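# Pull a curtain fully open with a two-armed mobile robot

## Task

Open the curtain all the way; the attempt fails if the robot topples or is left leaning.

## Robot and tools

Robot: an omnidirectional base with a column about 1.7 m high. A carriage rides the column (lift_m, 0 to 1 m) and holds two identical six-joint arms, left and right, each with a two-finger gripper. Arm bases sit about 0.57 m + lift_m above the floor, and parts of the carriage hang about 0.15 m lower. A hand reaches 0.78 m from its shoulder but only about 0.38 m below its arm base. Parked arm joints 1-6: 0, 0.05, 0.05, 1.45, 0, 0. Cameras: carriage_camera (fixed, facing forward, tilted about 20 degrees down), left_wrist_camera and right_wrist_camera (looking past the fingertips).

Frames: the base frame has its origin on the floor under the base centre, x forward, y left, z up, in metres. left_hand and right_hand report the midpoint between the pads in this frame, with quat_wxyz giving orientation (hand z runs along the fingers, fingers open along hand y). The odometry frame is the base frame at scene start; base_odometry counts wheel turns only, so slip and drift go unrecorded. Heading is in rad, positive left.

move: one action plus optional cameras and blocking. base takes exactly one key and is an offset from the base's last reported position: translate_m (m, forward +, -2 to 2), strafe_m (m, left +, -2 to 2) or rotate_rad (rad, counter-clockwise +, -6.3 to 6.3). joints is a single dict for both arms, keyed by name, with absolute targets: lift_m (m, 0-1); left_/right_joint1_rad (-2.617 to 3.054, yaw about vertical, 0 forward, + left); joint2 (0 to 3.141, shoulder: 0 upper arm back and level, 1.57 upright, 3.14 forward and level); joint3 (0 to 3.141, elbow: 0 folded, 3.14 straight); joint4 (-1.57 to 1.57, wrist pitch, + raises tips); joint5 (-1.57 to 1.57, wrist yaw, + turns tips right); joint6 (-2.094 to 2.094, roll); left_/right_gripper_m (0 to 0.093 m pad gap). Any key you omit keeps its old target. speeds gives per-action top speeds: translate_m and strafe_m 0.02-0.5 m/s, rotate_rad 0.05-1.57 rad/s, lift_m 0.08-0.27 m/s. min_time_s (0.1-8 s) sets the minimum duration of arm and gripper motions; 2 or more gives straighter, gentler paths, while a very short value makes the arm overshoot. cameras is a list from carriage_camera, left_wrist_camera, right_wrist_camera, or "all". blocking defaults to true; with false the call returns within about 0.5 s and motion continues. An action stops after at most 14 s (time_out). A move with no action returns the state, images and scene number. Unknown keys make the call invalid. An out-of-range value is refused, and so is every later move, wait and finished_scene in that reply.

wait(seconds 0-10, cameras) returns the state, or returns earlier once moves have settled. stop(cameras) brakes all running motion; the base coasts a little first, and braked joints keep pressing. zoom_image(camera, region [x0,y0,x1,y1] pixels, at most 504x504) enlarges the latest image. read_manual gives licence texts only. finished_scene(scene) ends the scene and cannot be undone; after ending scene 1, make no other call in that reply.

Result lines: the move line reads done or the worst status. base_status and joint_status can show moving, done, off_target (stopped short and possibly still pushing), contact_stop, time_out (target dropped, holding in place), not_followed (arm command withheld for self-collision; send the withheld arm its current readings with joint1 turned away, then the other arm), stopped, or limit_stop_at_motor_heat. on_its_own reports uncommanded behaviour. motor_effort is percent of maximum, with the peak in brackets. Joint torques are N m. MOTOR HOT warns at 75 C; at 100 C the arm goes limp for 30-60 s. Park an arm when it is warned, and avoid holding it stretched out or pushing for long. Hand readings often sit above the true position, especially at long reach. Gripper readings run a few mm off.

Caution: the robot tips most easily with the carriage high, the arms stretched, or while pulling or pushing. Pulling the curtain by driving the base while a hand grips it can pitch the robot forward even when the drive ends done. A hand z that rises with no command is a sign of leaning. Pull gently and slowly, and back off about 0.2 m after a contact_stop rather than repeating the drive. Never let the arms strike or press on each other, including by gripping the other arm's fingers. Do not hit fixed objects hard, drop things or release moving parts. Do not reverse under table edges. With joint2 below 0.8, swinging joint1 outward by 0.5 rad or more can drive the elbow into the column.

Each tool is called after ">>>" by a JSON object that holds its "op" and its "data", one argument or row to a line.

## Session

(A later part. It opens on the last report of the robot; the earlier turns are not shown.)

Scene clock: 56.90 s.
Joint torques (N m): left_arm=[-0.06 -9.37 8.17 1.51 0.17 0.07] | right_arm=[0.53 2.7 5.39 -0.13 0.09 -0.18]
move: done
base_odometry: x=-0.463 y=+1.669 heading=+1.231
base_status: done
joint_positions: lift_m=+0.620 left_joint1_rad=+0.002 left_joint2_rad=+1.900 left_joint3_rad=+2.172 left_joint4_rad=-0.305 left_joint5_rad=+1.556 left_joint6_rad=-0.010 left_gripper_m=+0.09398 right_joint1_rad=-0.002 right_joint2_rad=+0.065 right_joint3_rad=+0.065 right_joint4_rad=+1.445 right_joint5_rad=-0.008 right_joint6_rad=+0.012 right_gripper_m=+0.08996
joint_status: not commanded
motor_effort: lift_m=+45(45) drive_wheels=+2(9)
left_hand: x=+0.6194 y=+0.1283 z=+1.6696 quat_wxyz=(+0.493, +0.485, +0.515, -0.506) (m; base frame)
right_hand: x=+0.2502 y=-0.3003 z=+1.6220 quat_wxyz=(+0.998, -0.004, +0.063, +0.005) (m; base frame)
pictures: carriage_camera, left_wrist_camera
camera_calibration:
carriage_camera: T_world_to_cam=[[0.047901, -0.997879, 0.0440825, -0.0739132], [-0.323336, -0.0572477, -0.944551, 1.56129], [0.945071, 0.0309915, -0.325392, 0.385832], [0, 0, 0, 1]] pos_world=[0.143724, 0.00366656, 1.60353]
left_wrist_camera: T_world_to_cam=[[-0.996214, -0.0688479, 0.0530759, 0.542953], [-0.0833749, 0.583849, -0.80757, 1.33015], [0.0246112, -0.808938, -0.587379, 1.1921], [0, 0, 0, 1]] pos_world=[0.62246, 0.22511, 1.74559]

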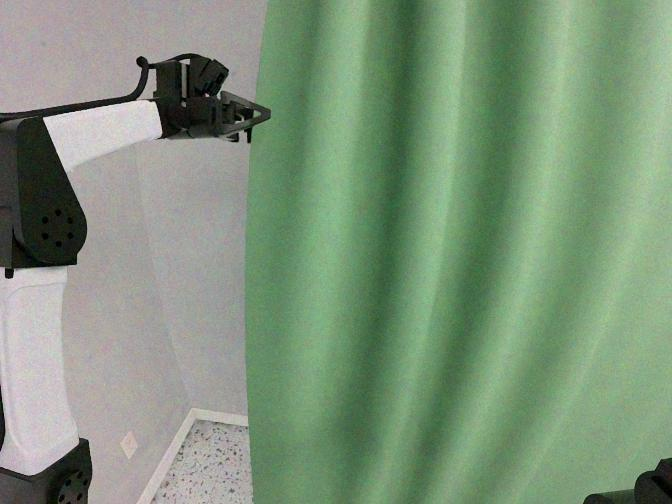

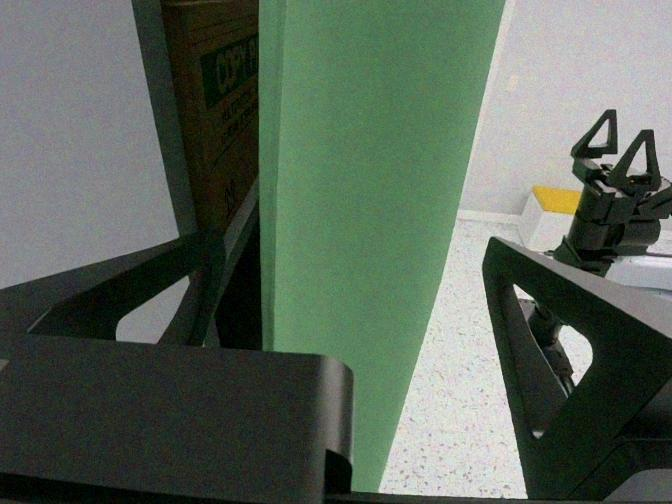

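>>> {"op": "move", "data": {
  "base": {"strafe_m": -0.025},
  "speeds": {"strafe_m": 0.1}
}}

>>> {"op": "move", "data": {
  "joints": {"left_gripper_m": 0.0},
  "min_time_s": 1.2
}}

>>> {"op": "move", "data": {
  "base": {"strafe_m": -0.35},
  "speeds": {"strafe_m": 0.18},
  "cameras": ["all"]
}}

Scene clock: 58.03 s.
Joint torques (N m): left_arm=[0.21 -9.35 8.2 1.52 0.17 0.07] | right_arm=[0.35 2.71 5.31 -0.07 0.1 -0.2]
move: done
base_odometry: x=-0.439 y=+1.661 heading=+1.231
base_status: done
joint_positions: lift_m=+0.620 left_joint1_rad=-0.002 left_joint2_rad=+1.900 left_joint3_rad=+2.172 left_joint4_rad=-0.305 left_joint5_rad=+1.556 left_joint6_rad=-0.010 left_gripper_m=+0.09398 right_joint1_rad=-0.001 right_joint2_rad=+0.065 right_joint3_rad=+0.065 right_joint4_rad=+1.445 right_joint5_rad=-0.008 right_joint6_rad=+0.012 right_gripper_m=+0.08996
joint_status: not commanded
motor_effort: lift_m=+45(45) drive_wheels=+1(8)
left_hand: x=+0.6187 y=+0.1268 z=+1.6696 quat_wxyz=(+0.492, +0.486, +0.514, -0.507) (m; base frame)
right_hand: x=+0.2502 y=-0.3002 z=+1.6220 quat_wxyz=(+0.998, -0.004, +0.063, +0.005) (m; base frame)
pictures: none

Scene clock: 59.53 s.
Joint torques (N m): left_arm=[0.27 -9.36 8.18 1.5 0.18 0.07] | right_arm=[0.32 2.8 5.41 -0.07 0.12 -0.24]
move: done
base_odometry: x=-0.439 y=+1.661 heading=+1.231
base_status: not commanded
joint_positions: lift_m=+0.620 left_joint1_rad=-0.002 left_joint2_rad=+1.900 left_joint3_rad=+2.172 left_joint4_rad=-0.305 left_joint5_rad=+1.556 left_joint6_rad=-0.010 left_gripper_m=+0.00086 right_joint1_rad=-0.001 right_joint2_rad=+0.065 right_joint3_rad=+0.065 right_joint4_rad=+1.445 right_joint5_rad=-0.008 right_joint6_rad=+0.012 right_gripper_m=+0.08996
joint_status: all done
motor_effort: lift_m=+45(45) drive_wheels=+0(1)
left_hand: x=+0.6187 y=+0.1268 z=+1.6696 quat_wxyz=(+0.492, +0.486, +0.514, -0.507) (m; base frame)
right_hand: x=+0.2502 y=-0.3002 z=+1.6220 quat_wxyz=(+0.998, -0.004, +0.063, +0.005) (m; base frame)
pictures: none

Scene clock: 62.60 s.
Joint torques (N m): left_arm=[-0.51 -9.28 6.75 1.19 0.15 0.02] | right_arm=[0.57 2.78 5.41 -0.1 0.11 -0.22]
move: done
base_odometry: x=-0.109 y=+1.544 heading=+1.231
base_status: done
joint_positions: lift_m=+0.620 left_joint1_rad=+0.007 left_joint2_rad=+1.900 left_joint3_rad=+2.188 left_joint4_rad=-0.279 left_joint5_rad=+1.556 left_joint6_rad=-0.006 left_gripper_m=+0.00086 right_joint1_rad=-0.001 right_joint2_rad=+0.065 right_joint3_rad=+0.065 right_joint4_rad=+1.445 right_joint5_rad=-0.008 right_joint6_rad=+0.012 right_gripper_m=+0.08996
joint_status: not commanded
motor_effort: lift_m=+45(45) drive_wheels=+3(10)
left_hand: x=+0.6182 y=+0.1303 z=+1.6765 quat_wxyz=(+0.506, +0.495, +0.505, -0.494) (m; base frame)
right_hand: x=+0.2502 y=-0.3002 z=+1.6220 quat_wxyz=(+0.998, -0.004, +0.063, +0.005) (m; base frame)
pictures: carriage_camera, left_wrist_camera, right_wrist_camera
camera_calibration:
carriage_camera: T_world_to_cam=[[0.047901, -0.997879, 0.0440825, -0.0739132], [-0.323336, -0.0572477, -0.944551, 1.56129], [0.945071, 0.0309915, -0.325392, 0.385832], [0, 0, 0, 1]] pos_world=[0.143724, 0.00366656, 1.60353]
left_wrist_camera: T_world_to_cam=[[-0.997271, -0.0734935, 0.00704771, 0.619944], [-0.048747, 0.583753, -0.810466, 1.31791], [0.0554499, -0.808598, -0.585743, 1.17597], [0, 0, 0, 1]] pos_world=[0.617289, 0.227117, 1.75257]
right_wrist_camera: T_world_to_cam=[[0.00846511, -0.999964, 0.000143715, -0.303818], [0.740479, 0.00617187, -0.672051, 0.91438], [0.672026, 0.0057954, 0.740505, -1.23828], [0, 0, 0, 1]] pos_world=[0.15765, -0.302274, 1.53151]

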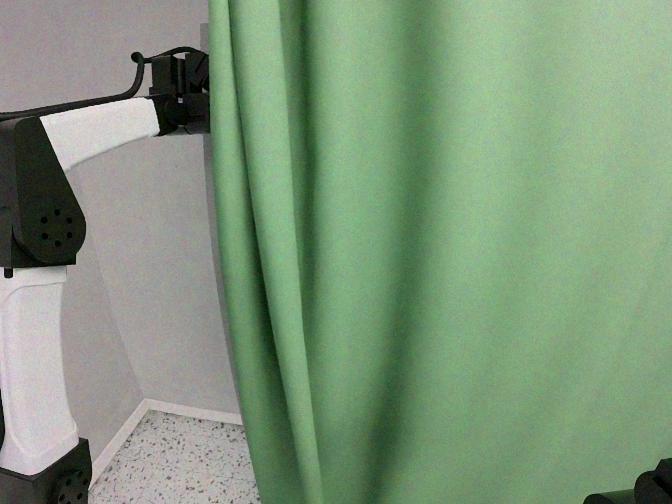

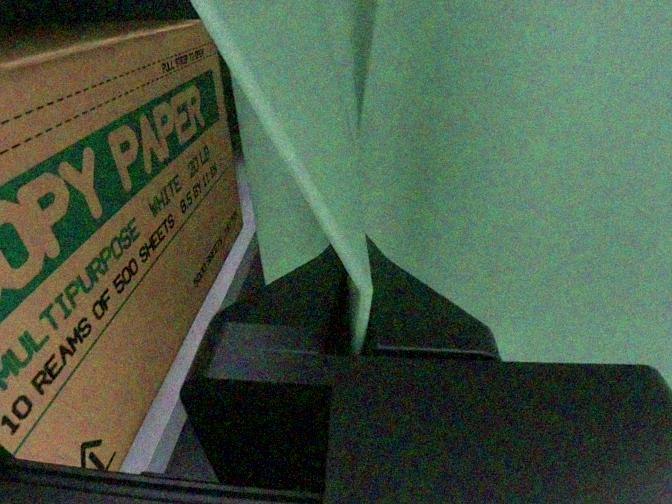

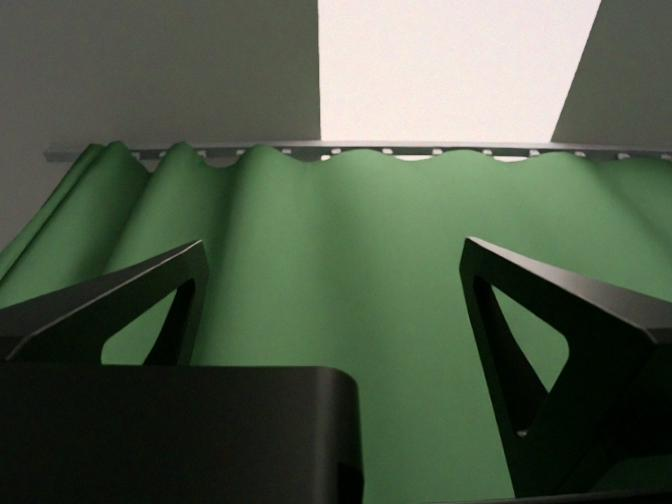

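>>> {"op": "move", "data": {
  "base": {"strafe_m": -1.35},
  "speeds": {"strafe_m": 0.22},
  "cameras": ["carriage_camera", "right_wrist_camera"]
}}

Scene clock: 70.13 s.
Joint torques (N m): left_arm=[-2.55 -8.05 5 0.73 0.31 0.02] | right_arm=[0.42 2.82 5.37 -0.09 0.13 -0.18]
move: done
base_odometry: x=+1.163 y=+1.094 heading=+1.231
base_status: done
joint_positions: lift_m=+0.620 left_joint1_rad=+0.031 left_joint2_rad=+1.889 left_joint3_rad=+2.208 left_joint4_rad=-0.239 left_joint5_rad=+1.537 left_joint6_rad=-0.006 left_gripper_m=+0.00086 right_joint1_rad=-0.001 right_joint2_rad=+0.065 right_joint3_rad=+0.065 right_joint4_rad=+1.445 right_joint5_rad=-0.008 right_joint6_rad=+0.012 right_gripper_m=+0.08996
joint_status: not commanded
motor_effort: lift_m=+45(45) drive_wheels=+2(12)
left_hand: x=+0.6185 y=+0.1400 z=+1.6898 quat_wxyz=(+0.534, +0.501, +0.497, -0.465) (m; base frame)
right_hand: x=+0.2502 y=-0.3002 z=+1.6220 quat_wxyz=(+0.998, -0.004, +0.063, +0.005) (m; base frame)
pictures: carriage_camera, right_wrist_camera
camera_calibration:
carriage_camera: T_world_to_cam=[[0.047901, -0.997879, 0.0440825, -0.0739132], [-0.323336, -0.0572477, -0.944551, 1.56129], [0.945071, 0.0309915, -0.325392, 0.385832], [0, 0, 0, 1]] pos_world=[0.143724, 0.00366656, 1.60353]
right_wrist_camera: T_world_to_cam=[[0.00846511, -0.999964, 0.000143715, -0.303818], [0.740479, 0.00617187, -0.672051, 0.91438], [0.672026, 0.0057954, 0.740505, -1.23828], [0, 0, 0, 1]] pos_world=[0.15765, -0.302274, 1.53151]

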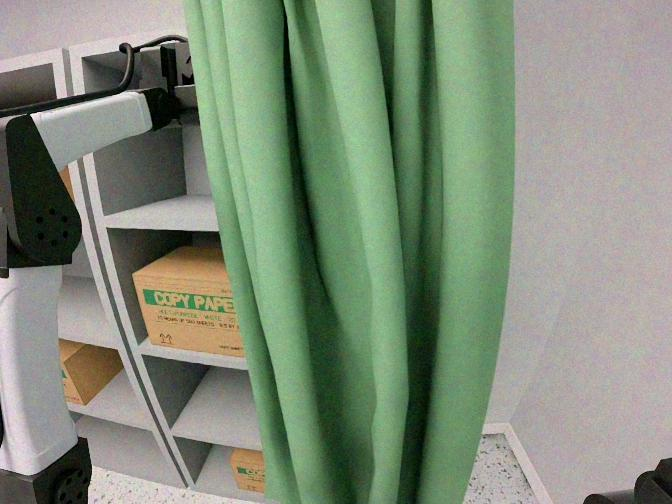

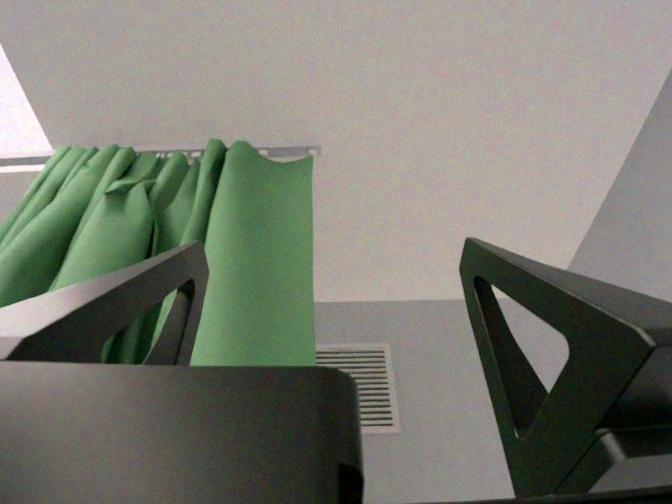

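>>> {"op": "move", "data": {
  "base": {"strafe_m": -0.28},
  "speeds": {"strafe_m": 0.12},
  "cameras": ["carriage_camera", "right_wrist_camera"]
}}

Scene clock: 73.47 s.
Joint torques (N m): left_arm=[-4.37 -6.49 3.6 0.41 0.74 0.02] | right_arm=[0.32 2.85 5.33 -0.1 0.13 -0.16]
move: done
base_odometry: x=+1.428 y=+1.001 heading=+1.231
base_status: done
joint_positions: lift_m=+0.620 left_joint1_rad=+0.051 left_joint2_rad=+1.874 left_joint3_rad=+2.223 left_joint4_rad=-0.213 left_joint5_rad=+1.493 left_joint6_rad=-0.006 left_gripper_m=+0.00086 right_joint1_rad=-0.001 right_joint2_rad=+0.065 right_joint3_rad=+0.065 right_joint4_rad=+1.445 right_joint5_rad=-0.008 right_joint6_rad=+0.012 right_gripper_m=+0.08996
joint_status: not commanded
motor_effort: lift_m=+45(45) drive_wheels=+3(11)
left_hand: x=+0.6207 y=+0.1483 z=+1.7028 quat_wxyz=(+0.563, +0.498, +0.497, -0.434) (m; base frame)
right_hand: x=+0.2502 y=-0.3002 z=+1.6220 quat_wxyz=(+0.998, -0.004, +0.063, +0.005) (m; base frame)
pictures: carriage_camera, right_wrist_camera
camera_calibration:
carriage_camera: T_world_to_cam=[[0.047901, -0.997879, 0.0440825, -0.0739132], [-0.323336, -0.0572477, -0.944551, 1.56129], [0.945071, 0.0309915, -0.325392, 0.385832], [0, 0, 0, 1]] pos_world=[0.143724, 0.00366656, 1.60353]
right_wrist_camera: T_world_to_cam=[[0.00846511, -0.999964, 0.000143715, -0.303818], [0.740479, 0.00617187, -0.672051, 0.91438], [0.672026, 0.0057954, 0.740505, -1.23828], [0, 0, 0, 1]] pos_world=[0.15765, -0.302274, 1.53151]

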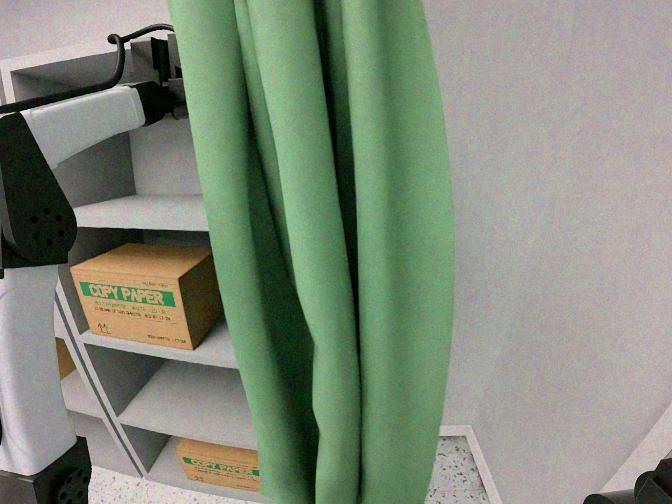

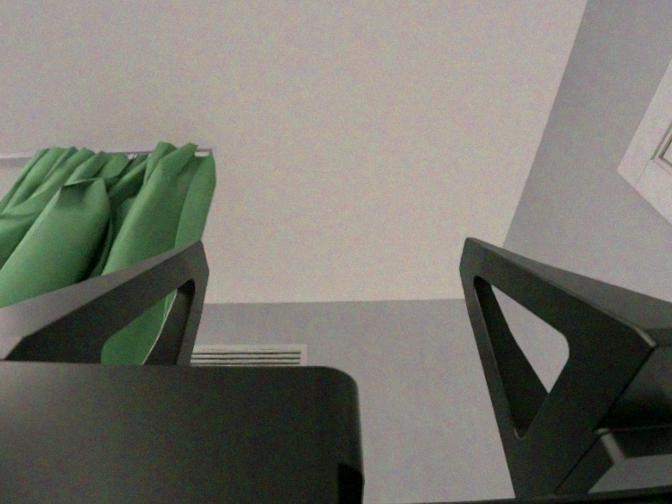

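>>> {"op": "move", "data": {
  "base": {"strafe_m": -0.12},
  "speeds": {"strafe_m": 0.1},
  "cameras": ["right_wrist_camera"]
}}

>>> {"op": "zoom_image", "data": {
  "camera": "right_wrist_camera",
  "region": [0, 120, 250, 270]
}}

Scene clock: 75.67 s.
Joint torques (N m): left_arm=[-7.3 -4.37 2 -0.02 1.43 0.18] | right_arm=[0.24 2.77 5.44 -0.1 0.08 -0.23]
move: done
base_odometry: x=+1.541 y=+0.962 heading=+1.232
base_status: done
joint_positions: lift_m=+0.620 left_joint1_rad=+0.086 left_joint2_rad=+1.855 left_joint3_rad=+2.241 left_joint4_rad=-0.175 left_joint5_rad=+1.421 left_joint6_rad=-0.021 left_gripper_m=+0.00086 right_joint1_rad=-0.001 right_joint2_rad=+0.065 right_joint3_rad=+0.065 right_joint4_rad=+1.445 right_joint5_rad=-0.008 right_joint6_rad=+0.012 right_gripper_m=+0.08996
joint_status: not commanded
motor_effort: lift_m=+45(45) drive_wheels=+6(13)
left_hand: x=+0.6265 y=+0.1641 z=+1.7212 quat_wxyz=(+0.602, +0.481, +0.503, -0.391) (m; base frame)
right_hand: x=+0.2502 y=-0.3002 z=+1.6220 quat_wxyz=(+0.998, -0.004, +0.063, +0.005) (m; base frame)
pictures: right_wrist_camera
camera_calibration:
right_wrist_camera: T_world_to_cam=[[0.00846511, -0.999964, 0.000143715, -0.303818], [0.740479, 0.00617187, -0.672051, 0.91438], [0.672026, 0.0057954, 0.740505, -1.23828], [0, 0, 0, 1]] pos_world=[0.15765, -0.302274, 1.53151]

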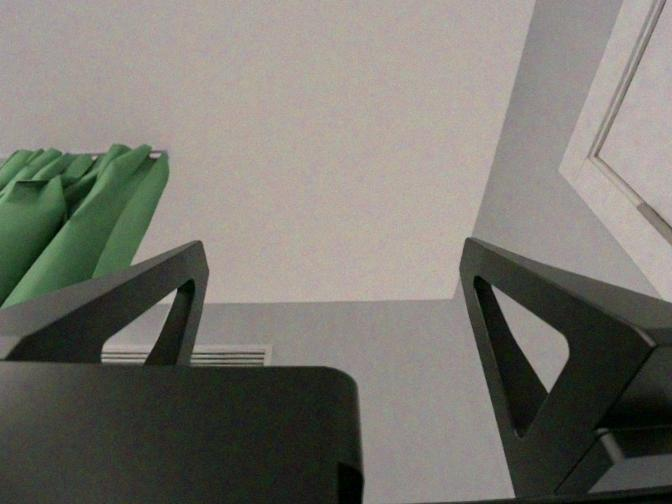

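Scaled by 2.016 from the camera's 672x504 image, which has a finer 960x720 frame.

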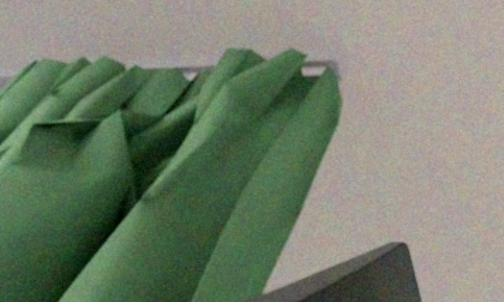

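>>> {"op": "move", "data": {
  "base": {"strafe_m": -0.06},
  "speeds": {"strafe_m": 0.08}
}}

>>> {"op": "move", "data": {
  "base": {"strafe_m": 0.42},
  "speeds": {"strafe_m": 0.18},
  "cameras": ["carriage_camera", "right_wrist_camera"]
}}

Scene clock: 77.20 s.
Joint torques (N m): left_arm=[-9.54 -3.41 1.02 -0.21 2.16 0.55] | right_arm=[0.23 2.89 5.45 -0.08 0.09 -0.19]
move: done
base_odometry: x=+1.597 y=+0.942 heading=+1.232
base_status: done
joint_positions: lift_m=+0.620 left_joint1_rad=+0.111 left_joint2_rad=+1.845 left_joint3_rad=+2.252 left_joint4_rad=-0.155 left_joint5_rad=+1.352 left_joint6_rad=-0.057 left_gripper_m=+0.00086 right_joint1_rad=-0.001 right_joint2_rad=+0.065 right_joint3_rad=+0.065 right_joint4_rad=+1.445 right_joint5_rad=-0.008 right_joint6_rad=+0.012 right_gripper_m=+0.08996
joint_status: not commanded
motor_effort: lift_m=+45(45) drive_wheels=+5(13)
left_hand: x=+0.6347 y=+0.1772 z=+1.7328 quat_wxyz=(+0.627, +0.452, +0.518, -0.367) (m; base frame)
right_hand: x=+0.2502 y=-0.3002 z=+1.6220 quat_wxyz=(+0.998, -0.004, +0.063, +0.005) (m; base frame)
pictures: none

Scene clock: 80.53 s.
Joint torques (N m): left_arm=[-0.5 -9.63 5.74 1.62 0.22 -0.03] | right_arm=[0.32 2.96 5.34 -0.11 0.13 -0.19]
move: done
base_odometry: x=+1.201 y=+1.082 heading=+1.232
base_status: done
joint_positions: lift_m=+0.620 left_joint1_rad=+0.006 left_joint2_rad=+1.903 left_joint3_rad=+2.200 left_joint4_rad=-0.315 left_joint5_rad=+1.550 left_joint6_rad=-0.001 left_gripper_m=+0.00084 right_joint1_rad=-0.001 right_joint2_rad=+0.065 right_joint3_rad=+0.065 right_joint4_rad=+1.445 right_joint5_rad=-0.008 right_joint6_rad=+0.012 right_gripper_m=+0.08996
joint_status: not commanded
motor_effort: lift_m=+45(45) drive_wheels=+0(9)
left_hand: x=+0.6189 y=+0.1302 z=+1.6760 quat_wxyz=(+0.502, +0.488, +0.512, -0.498) (m; base frame)
right_hand: x=+0.2502 y=-0.3002 z=+1.6220 quat_wxyz=(+0.998, -0.004, +0.063, +0.006) (m; base frame)
pictures: carriage_camera, right_wrist_camera
camera_calibration:
carriage_camera: T_world_to_cam=[[0.047901, -0.997879, 0.0440825, -0.0739132], [-0.323336, -0.0572477, -0.944551, 1.56129], [0.945071, 0.0309915, -0.325392, 0.385832], [0, 0, 0, 1]] pos_world=[0.143724, 0.00366656, 1.60353]
right_wrist_camera: T_world_to_cam=[[0.00881464, -0.999961, 0.000232043, -0.304009], [0.740476, 0.00637133, -0.672053, 0.914443], [0.672025, 0.00609572, 0.740503, -1.23819], [0, 0, 0, 1]] pos_world=[0.15765, -0.302276, 1.53151]

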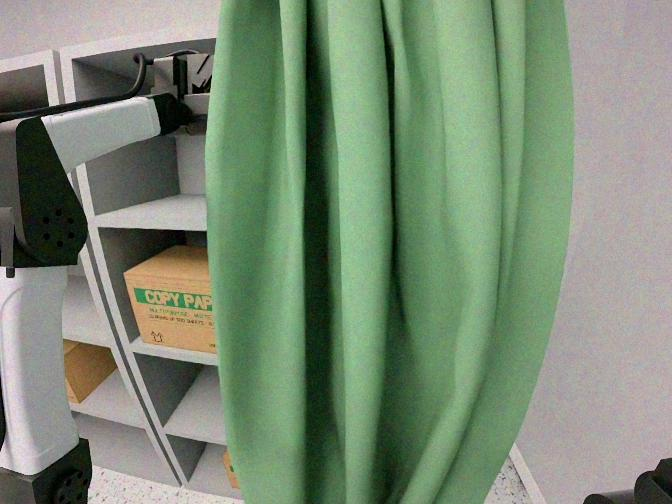

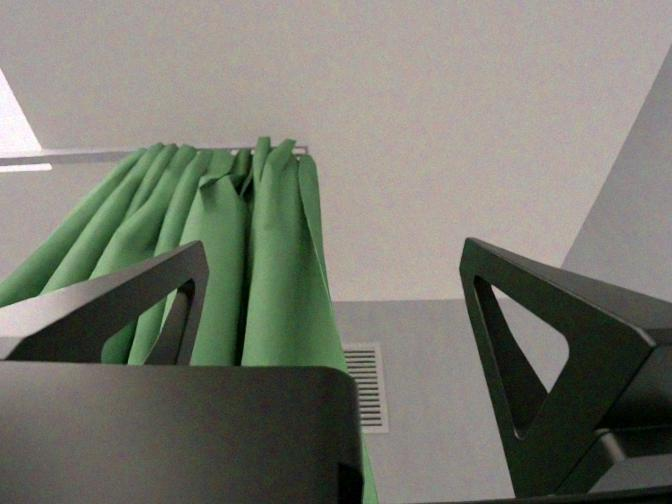

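>>> {"op": "zoom_image", "data": {
  "camera": "right_wrist_camera",
  "region": [100, 120, 350, 270]
}}

Scaled by 2.016 from the camera's 672x504 image, which has a finer 960x720 frame.

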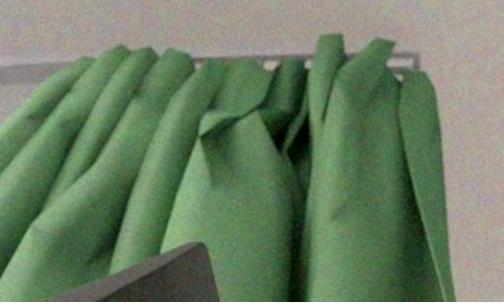

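>>> {"op": "move", "data": {
  "base": {"strafe_m": -0.48},
  "speeds": {"strafe_m": 0.2},
  "cameras": ["right_wrist_camera"]
}}

>>> {"op": "move", "data": {
  "base": {"strafe_m": 0.45},
  "speeds": {"strafe_m": 0.2},
  "cameras": ["carriage_camera", "right_wrist_camera"]
}}

>>> {"op": "zoom_image", "data": {
  "camera": "right_wrist_camera",
  "region": [100, 120, 350, 270]
}}

Scene clock: 84.93 s.
Joint torques (N m): left_arm=[-12.77 -2.8 0.65 -0.41 3.31 0.98] | right_arm=[0.29 2.66 5.41 -0.09 0.1 -0.19]
move: done
base_odometry: x=+1.654 y=+0.922 heading=+1.232
base_status: done
joint_positions: lift_m=+0.620 left_joint1_rad=+0.148 left_joint2_rad=+1.839 left_joint3_rad=+2.256 left_joint4_rad=-0.135 left_joint5_rad=+1.242 left_joint6_rad=-0.098 left_gripper_m=+0.00089 right_joint1_rad=-0.001 right_joint2_rad=+0.065 right_joint3_rad=+0.065 right_joint4_rad=+1.445 right_joint5_rad=-0.008 right_joint6_rad=+0.012 right_gripper_m=+0.08996
joint_status: not commanded
motor_effort: lift_m=+45(45) drive_wheels=+5(12)
left_hand: x=+0.6518 y=+0.2000 z=+1.7436 quat_wxyz=(+0.659, +0.402, +0.542, -0.333) (m; base frame)
right_hand: x=+0.2502 y=-0.3002 z=+1.6220 quat_wxyz=(+0.998, -0.004, +0.063, +0.006) (m; base frame)
pictures: right_wrist_camera
camera_calibration:
right_wrist_camera: T_world_to_cam=[[0.00881464, -0.999961, 0.000232043, -0.304009], [0.740476, 0.00637133, -0.672053, 0.914443], [0.672025, 0.00609572, 0.740503, -1.23819], [0, 0, 0, 1]] pos_world=[0.15765, -0.302276, 1.53151]

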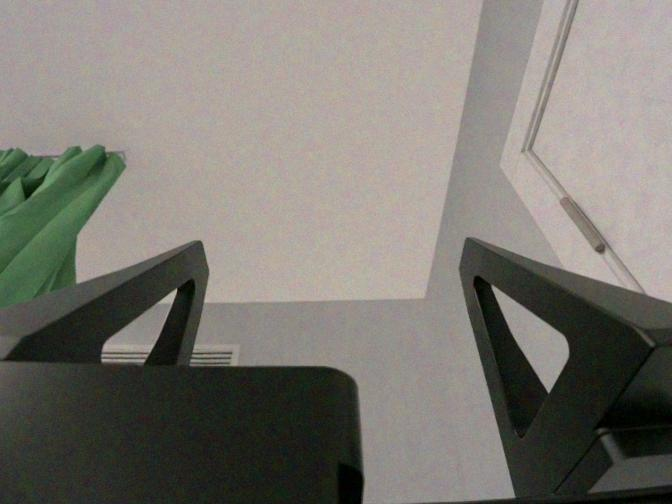

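Scene clock: 88.27 s.
Joint torques (N m): left_arm=[-0.51 -9.44 5.65 1.66 0.16 0] | right_arm=[0.28 2.74 5.27 -0.12 0.14 -0.19]
move: done
base_odometry: x=+1.229 y=+1.072 heading=+1.232
base_status: done
joint_positions: lift_m=+0.620 left_joint1_rad=+0.006 left_joint2_rad=+1.902 left_joint3_rad=+2.201 left_joint4_rad=-0.319 left_joint5_rad=+1.556 left_joint6_rad=-0.003 left_gripper_m=+0.00086 right_joint1_rad=-0.001 right_joint2_rad=+0.065 right_joint3_rad=+0.065 right_joint4_rad=+1.445 right_joint5_rad=-0.008 right_joint6_rad=+0.012 right_gripper_m=+0.08996
joint_status: not commanded
motor_effort: lift_m=+45(45) drive_wheels=+0(9)
left_hand: x=+0.6171 y=+0.1301 z=+1.6765 quat_wxyz=(+0.499, +0.489, +0.511, -0.500) (m; base frame)
right_hand: x=+0.2502 y=-0.3002 z=+1.6220 quat_wxyz=(+0.998, -0.004, +0.063, +0.006) (m; base frame)
pictures: carriage_camera, right_wrist_camera
camera_calibration:
carriage_camera: T_world_to_cam=[[0.047901, -0.997879, 0.0440825, -0.0739132], [-0.323336, -0.0572477, -0.944551, 1.56129], [0.945071, 0.0309915, -0.325392, 0.385832], [0, 0, 0, 1]] pos_world=[0.143724, 0.00366656, 1.60353]
right_wrist_camera: T_world_to_cam=[[0.00881464, -0.999961, 0.000232043, -0.304009], [0.740476, 0.00637133, -0.672053, 0.914443], [0.672025, 0.00609572, 0.740503, -1.23819], [0, 0, 0, 1]] pos_world=[0.15765, -0.302276, 1.53151]

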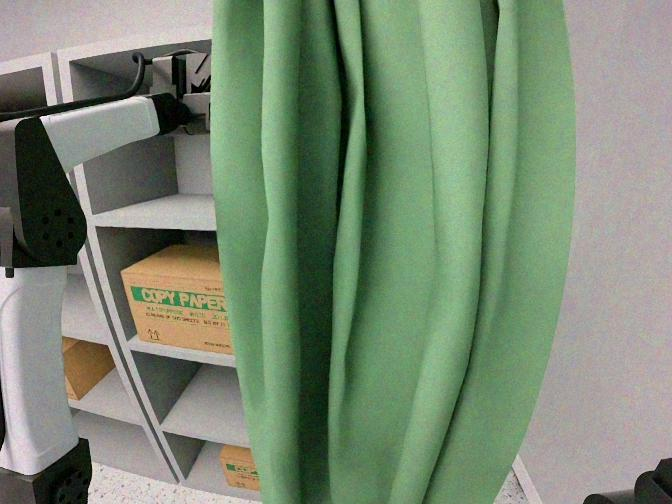

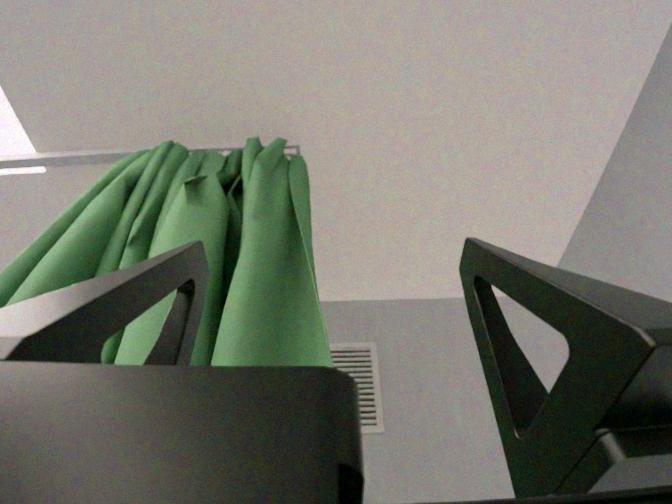

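Scaled by 2.016 from the camera's 672x504 image, which has a finer 960x720 frame.

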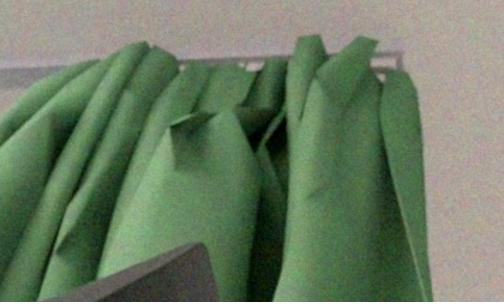

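>>> {"op": "move", "data": {
  "base": {"strafe_m": 0.08},
  "speeds": {"strafe_m": 0.15}
}}

>>> {"op": "move", "data": {
  "joints": {"left_gripper_m": 0.09},
  "min_time_s": 1.2
}}

>>> {"op": "move", "data": {
  "base": {"strafe_m": 0.17},
  "speeds": {"strafe_m": 0.12},
  "cameras": ["all"]
}}

Scene clock: 90.03 s.
Joint torques (N m): left_arm=[-0.47 -9.46 5.65 1.68 0.16 -0.01] | right_arm=[0.23 3 5.31 -0.05 0.15 -0.19]
move: done
base_odometry: x=+1.154 y=+1.099 heading=+1.232
base_status: done
joint_positions: lift_m=+0.620 left_joint1_rad=+0.006 left_joint2_rad=+1.902 left_joint3_rad=+2.201 left_joint4_rad=-0.321 left_joint5_rad=+1.556 left_joint6_rad=-0.003 left_gripper_m=+0.00086 right_joint1_rad=-0.001 right_joint2_rad=+0.065 right_joint3_rad=+0.065 right_joint4_rad=+1.445 right_joint5_rad=-0.008 right_joint6_rad=+0.012 right_gripper_m=+0.08996
joint_status: not commanded
motor_effort: lift_m=+45(45) drive_wheels=+1(13)
left_hand: x=+0.6170 y=+0.1300 z=+1.6764 quat_wxyz=(+0.499, +0.489, +0.511, -0.501) (m; base frame)
right_hand: x=+0.2502 y=-0.3002 z=+1.6220 quat_wxyz=(+0.998, -0.004, +0.063, +0.006) (m; base frame)
pictures: none

Scene clock: 91.53 s.
Joint torques (N m): left_arm=[-0.51 -9.42 5.68 1.61 0.15 -0.01] | right_arm=[0.28 2.73 5.19 -0.11 0.04 -0.18]
move: done
base_odometry: x=+1.154 y=+1.099 heading=+1.232
base_status: not commanded
joint_positions: lift_m=+0.620 left_joint1_rad=+0.006 left_joint2_rad=+1.902 left_joint3_rad=+2.201 left_joint4_rad=-0.315 left_joint5_rad=+1.556 left_joint6_rad=-0.003 left_gripper_m=+0.08990 right_joint1_rad=-0.001 right_joint2_rad=+0.065 right_joint3_rad=+0.065 right_joint4_rad=+1.445 right_joint5_rad=-0.008 right_joint6_rad=+0.012 right_gripper_m=+0.08996
joint_status: all done
motor_effort: lift_m=+45(45) drive_wheels=+1(1)
left_hand: x=+0.6170 y=+0.1300 z=+1.6768 quat_wxyz=(+0.500, +0.490, +0.510, -0.500) (m; base frame)
right_hand: x=+0.2502 y=-0.3002 z=+1.6220 quat_wxyz=(+0.998, -0.004, +0.063, +0.006) (m; base frame)
pictures: none

Scene clock: 93.73 s.
Joint torques (N m): left_arm=[-0.14 -9.42 5.65 1.59 0.15 -0.02] | right_arm=[0.32 2.77 5.34 -0.12 0.09 -0.18]
move: done
base_odometry: x=+0.994 y=+1.156 heading=+1.232
base_status: done
joint_positions: lift_m=+0.620 left_joint1_rad=+0.002 left_joint2_rad=+1.902 left_joint3_rad=+2.201 left_joint4_rad=-0.314 left_joint5_rad=+1.556 left_joint6_rad=-0.003 left_gripper_m=+0.08990 right_joint1_rad=-0.001 right_joint2_rad=+0.065 right_joint3_rad=+0.065 right_joint4_rad=+1.445 right_joint5_rad=-0.008 right_joint6_rad=+0.012 right_gripper_m=+0.08996
joint_status: not commanded
motor_effort: lift_m=+45(45) drive_wheels=-1(11)
left_hand: x=+0.6164 y=+0.1285 z=+1.6769 quat_wxyz=(+0.500, +0.491, +0.509, -0.500) (m; base frame)
right_hand: x=+0.2502 y=-0.3003 z=+1.6220 quat_wxyz=(+0.998, -0.003, +0.063, +0.006) (m; base frame)
pictures: carriage_camera, left_wrist_camera, right_wrist_camera
camera_calibration:
carriage_camera: T_world_to_cam=[[0.047901, -0.997879, 0.0440825, -0.0739132], [-0.323336, -0.0572477, -0.944551, 1.56129], [0.945071, 0.0309915, -0.325392, 0.385832], [0, 0, 0, 1]] pos_world=[0.143724, 0.00366656, 1.60353]
left_wrist_camera: T_world_to_cam=[[-0.99726, -0.0685149, 0.0279075, 0.582394], [-0.0627722, 0.584027, -0.809303, 1.32583], [0.0391506, -0.808837, -0.586728, 1.18655], [0, 0, 0, 1]] pos_world=[0.617569, 0.225309, 1.75293]
right_wrist_camera: T_world_to_cam=[[0.00876878, -0.999962, -0.000265823, -0.303239], [0.740475, 0.00667196, -0.672051, 0.914531], [0.672026, 0.00569623, 0.740505, -1.23831], [0, 0, 0, 1]] pos_world=[0.15765, -0.302275, 1.53151]

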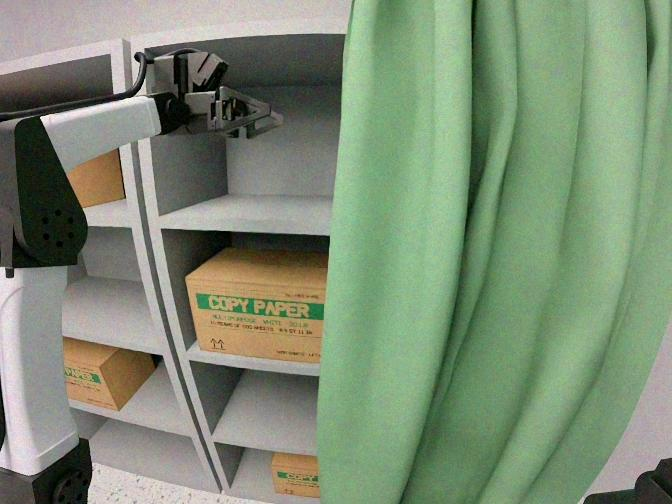

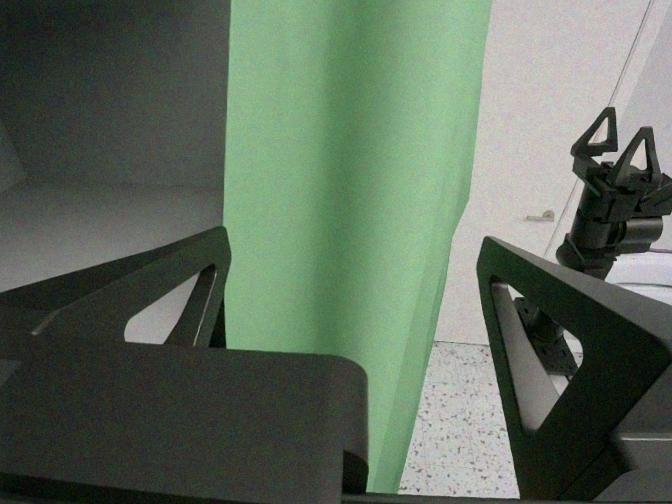

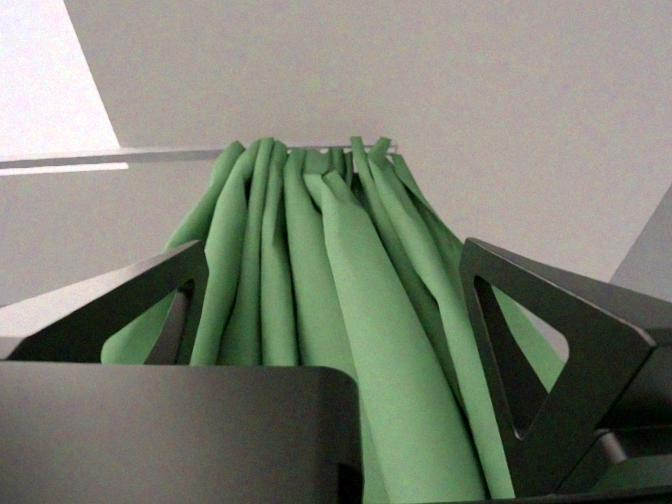

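>>> {"op": "zoom_image", "data": {
  "camera": "right_wrist_camera",
  "region": [210, 125, 410, 225]
}}

Scaled by 2.520 from the camera's 672x504 image, which has a finer 960x720 frame.

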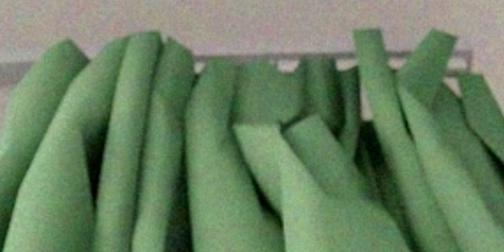

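>>> {"op": "move", "data": {
  "base": {"strafe_m": 0.04},
  "joints": {"lift_m": 0.95},
  "speeds": {"strafe_m": 0.1, "lift_m": 0.25},
  "cameras": ["all"]
}}

Scene clock: 102.10 s.
Joint torques (N m): left_arm=[-0.28 -9.44 5.64 1.49 0.15 -0.01] | right_arm=[0.28 3.21 5.98 -0.1 0.11 -0.24]
move: done
base_odometry: x=+0.956 y=+1.169 heading=+1.232
base_status: done
joint_positions: lift_m=+0.950 left_joint1_rad=+0.004 left_joint2_rad=+1.902 left_joint3_rad=+2.201 left_joint4_rad=-0.305 left_joint5_rad=+1.556 left_joint6_rad=-0.003 left_gripper_m=+0.08990 right_joint1_rad=-0.001 right_joint2_rad=+0.062 right_joint3_rad=+0.058 right_joint4_rad=+1.445 right_joint5_rad=-0.008 right_joint6_rad=+0.012 right_gripper_m=+0.08996
joint_status: all done
motor_effort: lift_m=+46(59) drive_wheels=+2(9)
left_hand: x=+0.6166 y=+0.1291 z=+2.0075 quat_wxyz=(+0.502, +0.493, +0.507, -0.498) (m; base frame)
right_hand: x=+0.2512 y=-0.3003 z=+1.9501 quat_wxyz=(+0.998, -0.003, +0.065, +0.006) (m; base frame)
pictures: carriage_camera, left_wrist_camera, right_wrist_camera
camera_calibration:
carriage_camera: T_world_to_cam=[[0.047901, -0.997879, 0.0440825, -0.0884561], [-0.323336, -0.0572477, -0.944551, 1.8729], [0.945071, 0.0309915, -0.325392, 0.493179], [0, 0, 0, 1]] pos_world=[0.143724, 0.00366656, 1.93343]
left_wrist_camera: T_world_to_cam=[[-0.997366, -0.0700392, 0.0188664, 0.591864], [-0.0563252, 0.583929, -0.809848, 1.59019], [0.0457045, -0.808778, -0.586336, 1.37617], [0, 0, 0, 1]] pos_world=[0.616976, 0.225912, 2.08355]
right_wrist_camera: T_world_to_cam=[[0.00876815, -0.999962, -0.000295734, -0.303102], [0.738188, 0.00667229, -0.674562, 1.13976], [0.674538, 0.00569636, 0.738218, -1.47812], [0, 0, 0, 1]] pos_world=[0.158345, -0.302275, 1.85992]

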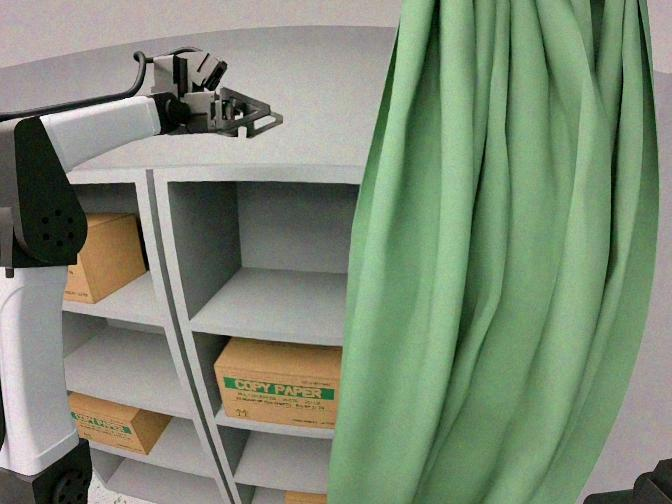

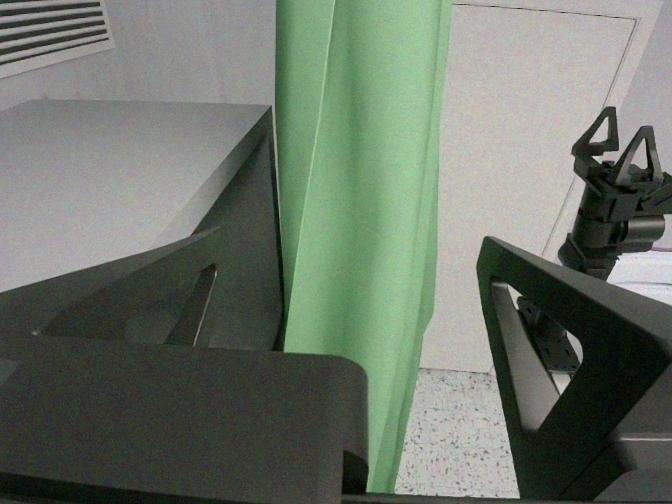

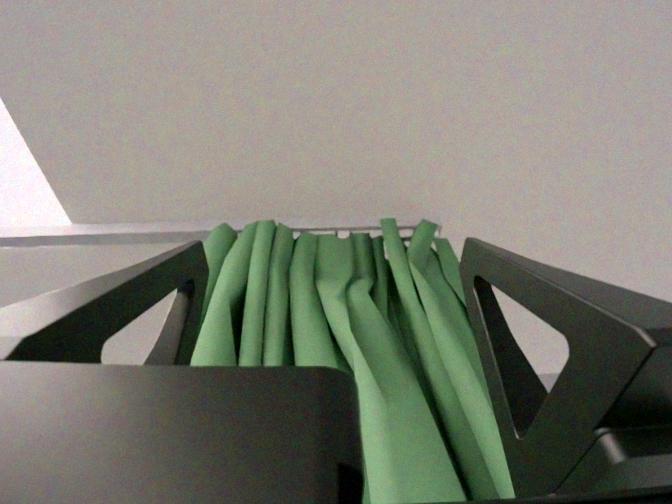

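>>> {"op": "move", "data": {
  "base": {"strafe_m": -0.225},
  "speeds": {"strafe_m": 0.15},
  "cameras": ["carriage_camera", "left_wrist_camera"]
}}

Scene clock: 105.13 s.
Joint torques (N m): left_arm=[-0.28 -9.39 5.68 1.49 0.13 -0.01] | right_arm=[0.17 2.81 6.01 -0.08 0.1 -0.19]
move: done
base_odometry: x=+1.168 y=+1.094 heading=+1.232
base_status: done
joint_positions: lift_m=+0.950 left_joint1_rad=+0.003 left_joint2_rad=+1.902 left_joint3_rad=+2.201 left_joint4_rad=-0.305 left_joint5_rad=+1.558 left_joint6_rad=-0.003 left_gripper_m=+0.08990 right_joint1_rad=-0.001 right_joint2_rad=+0.062 right_joint3_rad=+0.058 right_joint4_rad=+1.445 right_joint5_rad=-0.008 right_joint6_rad=+0.012 right_gripper_m=+0.08996
joint_status: not commanded
motor_effort: lift_m=+46(46) drive_wheels=-1(9)
left_hand: x=+0.6162 y=+0.1288 z=+2.0075 quat_wxyz=(+0.502, +0.494, +0.506, -0.498) (m; base frame)
right_hand: x=+0.2512 y=-0.3003 z=+1.9501 quat_wxyz=(+0.998, -0.003, +0.065, +0.006) (m; base frame)
pictures: carriage_camera, left_wrist_camera
camera_calibration:
carriage_camera: T_world_to_cam=[[0.047901, -0.997879, 0.0440825, -0.0884561], [-0.323336, -0.0572477, -0.944551, 1.8729], [0.945071, 0.0309915, -0.325392, 0.493179], [0, 0, 0, 1]] pos_world=[0.143724, 0.00366656, 1.93343]
left_wrist_camera: T_world_to_cam=[[-0.997525, -0.0677571, 0.0187974, 0.591365], [-0.0549338, 0.584071, -0.809842, 1.58945], [0.0438935, -0.80887, -0.586347, 1.3771], [0, 0, 0, 1]] pos_world=[0.61677, 0.225608, 2.08355]

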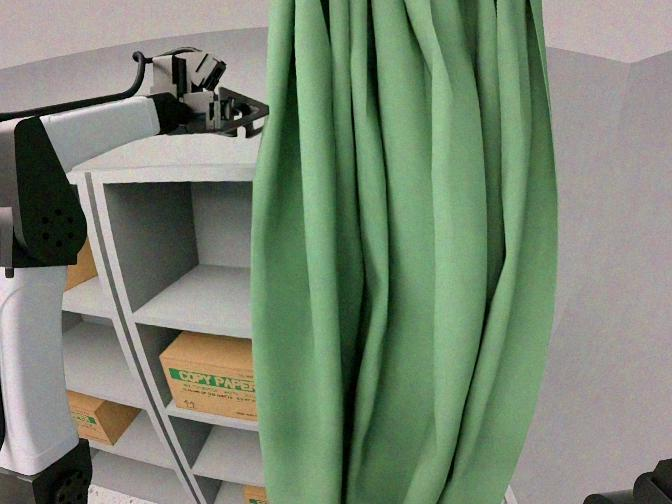

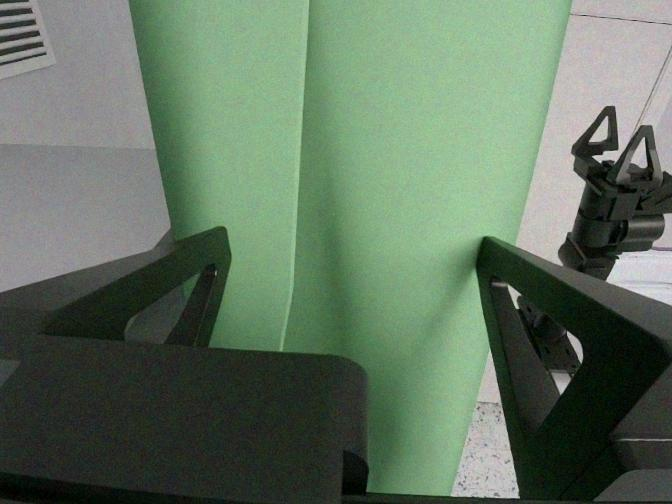

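>>> {"op": "move", "data": {
  "joints": {"left_gripper_m": 0.0},
  "min_time_s": 1.0
}}

>>> {"op": "move", "data": {
  "base": {"strafe_m": -0.3},
  "speeds": {"strafe_m": 0.15},
  "cameras": ["carriage_camera", "left_wrist_camera", "right_wrist_camera"]
}}

Scene clock: 106.57 s.
Joint torques (N m): left_arm=[-0.21 -9.43 5.65 1.5 0.13 0] | right_arm=[0.34 3.12 6.01 -0.1 0.14 -0.2]
move: done
base_odometry: x=+1.168 y=+1.094 heading=+1.232
base_status: not commanded
joint_positions: lift_m=+0.950 left_joint1_rad=+0.003 left_joint2_rad=+1.902 left_joint3_rad=+2.201 left_joint4_rad=-0.305 left_joint5_rad=+1.558 left_joint6_rad=-0.003 left_gripper_m=+0.00040 right_joint1_rad=-0.001 right_joint2_rad=+0.062 right_joint3_rad=+0.058 right_joint4_rad=+1.445 right_joint5_rad=-0.008 right_joint6_rad=+0.012 right_gripper_m=+0.08996
joint_status: all done
motor_effort: lift_m=+46(46) drive_wheels=+0(2)
left_hand: x=+0.6162 y=+0.1288 z=+2.0075 quat_wxyz=(+0.502, +0.494, +0.506, -0.498) (m; base frame)
right_hand: x=+0.2512 y=-0.3003 z=+1.9501 quat_wxyz=(+0.998, -0.003, +0.065, +0.006) (m; base frame)
pictures: none

Scene clock: 109.47 s.
Joint torques (N m): left_arm=[-5.96 -9.52 5.64 1.6 0.13 -0.04] | right_arm=[0.2 2.99 6.12 -0.13 0.14 -0.21]
move: done
base_odometry: x=+1.451 y=+0.995 heading=+1.232
base_status: done
joint_positions: lift_m=+0.950 left_joint1_rad=+0.069 left_joint2_rad=+1.902 left_joint3_rad=+2.201 left_joint4_rad=-0.314 left_joint5_rad=+1.558 left_joint6_rad=+0.000 left_gripper_m=+0.00039 right_joint1_rad=-0.001 right_joint2_rad=+0.062 right_joint3_rad=+0.058 right_joint4_rad=+1.445 right_joint5_rad=-0.008 right_joint6_rad=+0.012 right_gripper_m=+0.08996
joint_status: not commanded
motor_effort: lift_m=+46(46) drive_wheels=+3(11)
left_hand: x=+0.6268 y=+0.1556 z=+2.0068 quat_wxyz=(+0.516, +0.475, +0.524, -0.483) (m; base frame)
right_hand: x=+0.2512 y=-0.3003 z=+1.9501 quat_wxyz=(+0.998, -0.003, +0.065, +0.006) (m; base frame)
pictures: carriage_camera, left_wrist_camera, right_wrist_camera
camera_calibration:
carriage_camera: T_world_to_cam=[[0.047901, -0.997879, 0.0440825, -0.0884561], [-0.323336, -0.0572477, -0.944551, 1.8729], [0.945071, 0.0309915, -0.325392, 0.493179], [0, 0, 0, 1]] pos_world=[0.143724, 0.00366656, 1.93343]
left_wrist_camera: T_world_to_cam=[[-0.990746, -0.133344, 0.0253173, 0.596592], [-0.0985842, 0.578788, -0.809497, 1.60127], [0.093288, -0.804502, -0.586578, 1.36677], [0, 0, 0, 1]] pos_world=[0.621428, 0.252323, 2.08283]
right_wrist_camera: T_world_to_cam=[[0.00911799, -0.999958, -0.000208591, -0.30342], [0.738185, 0.00687175, -0.674564, 1.13983], [0.674537, 0.00599668, 0.738217, -1.47802], [0, 0, 0, 1]] pos_world=[0.158346, -0.302377, 1.85992]

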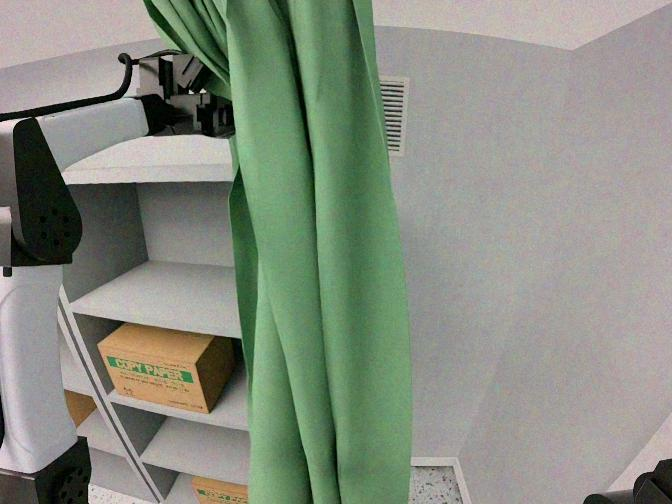

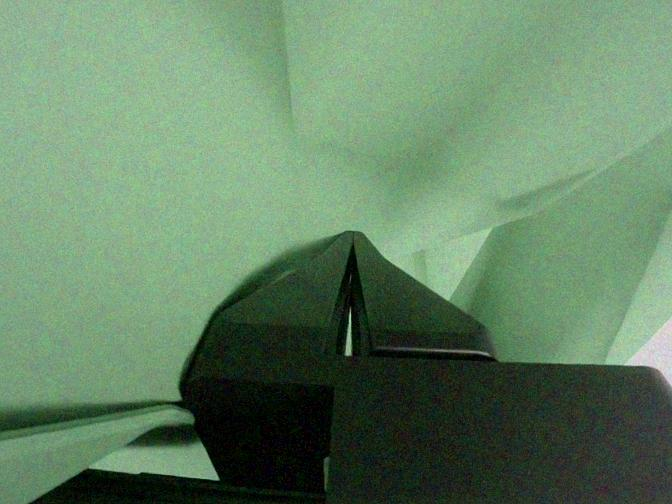

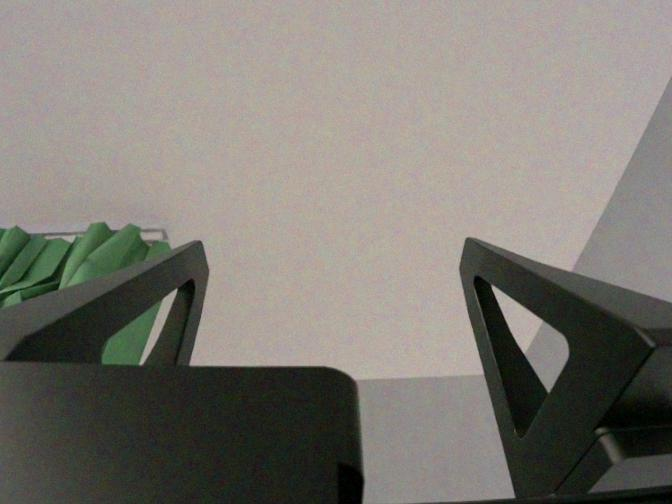

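>>> {"op": "move", "data": {
  "base": {"strafe_m": -0.13},
  "speeds": {"strafe_m": 0.12},
  "cameras": ["carriage_camera", "right_wrist_camera"]
}}

Scene clock: 111.70 s.
Joint torques (N m): left_arm=[-13.93 -9.73 6.31 1.62 0.41 0.03] | right_arm=[0.27 2.91 6 -0.11 0.12 -0.2]
move: done
base_odometry: x=+1.574 y=+0.952 heading=+1.232
base_status: done
joint_positions: lift_m=+0.950 left_joint1_rad=+0.162 left_joint2_rad=+1.904 left_joint3_rad=+2.194 left_joint4_rad=-0.314 left_joint5_rad=+1.532 left_joint6_rad=-0.007 left_gripper_m=+0.00039 right_joint1_rad=+0.000 right_joint2_rad=+0.062 right_joint3_rad=+0.058 right_joint4_rad=+1.445 right_joint5_rad=-0.008 right_joint6_rad=+0.012 right_gripper_m=+0.08996
joint_status: not commanded
motor_effort: lift_m=+46(46) drive_wheels=+7(16)
left_hand: x=+0.6446 y=+0.1951 z=+2.0039 quat_wxyz=(+0.540, +0.439, +0.555, -0.456) (m; base frame)
right_hand: x=+0.2512 y=-0.3003 z=+1.9501 quat_wxyz=(+0.998, -0.003, +0.065, +0.006) (m; base frame)
pictures: carriage_camera, right_wrist_camera
camera_calibration:
carriage_camera: T_world_to_cam=[[0.047901, -0.997879, 0.0440825, -0.0884561], [-0.323336, -0.0572477, -0.944551, 1.8729], [0.945071, 0.0309915, -0.325392, 0.493179], [0, 0, 0, 1]] pos_world=[0.143724, 0.00366656, 1.93343]
right_wrist_camera: T_world_to_cam=[[0.00954174, -0.999954, -0.000188774, -0.303525], [0.738181, 0.00717119, -0.674565, 1.13992], [0.674536, 0.00629718, 0.738215, -1.47793], [0, 0, 0, 1]] pos_world=[0.158346, -0.302379, 1.85992]

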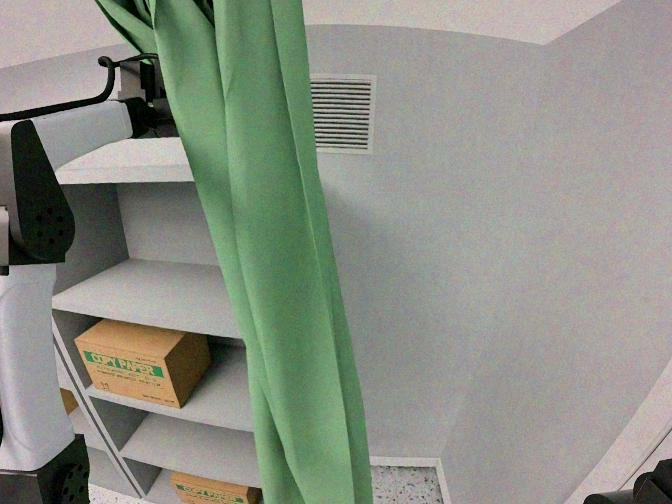

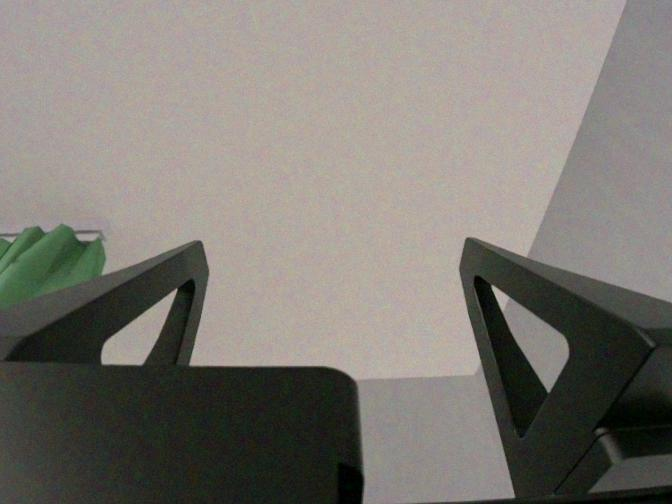

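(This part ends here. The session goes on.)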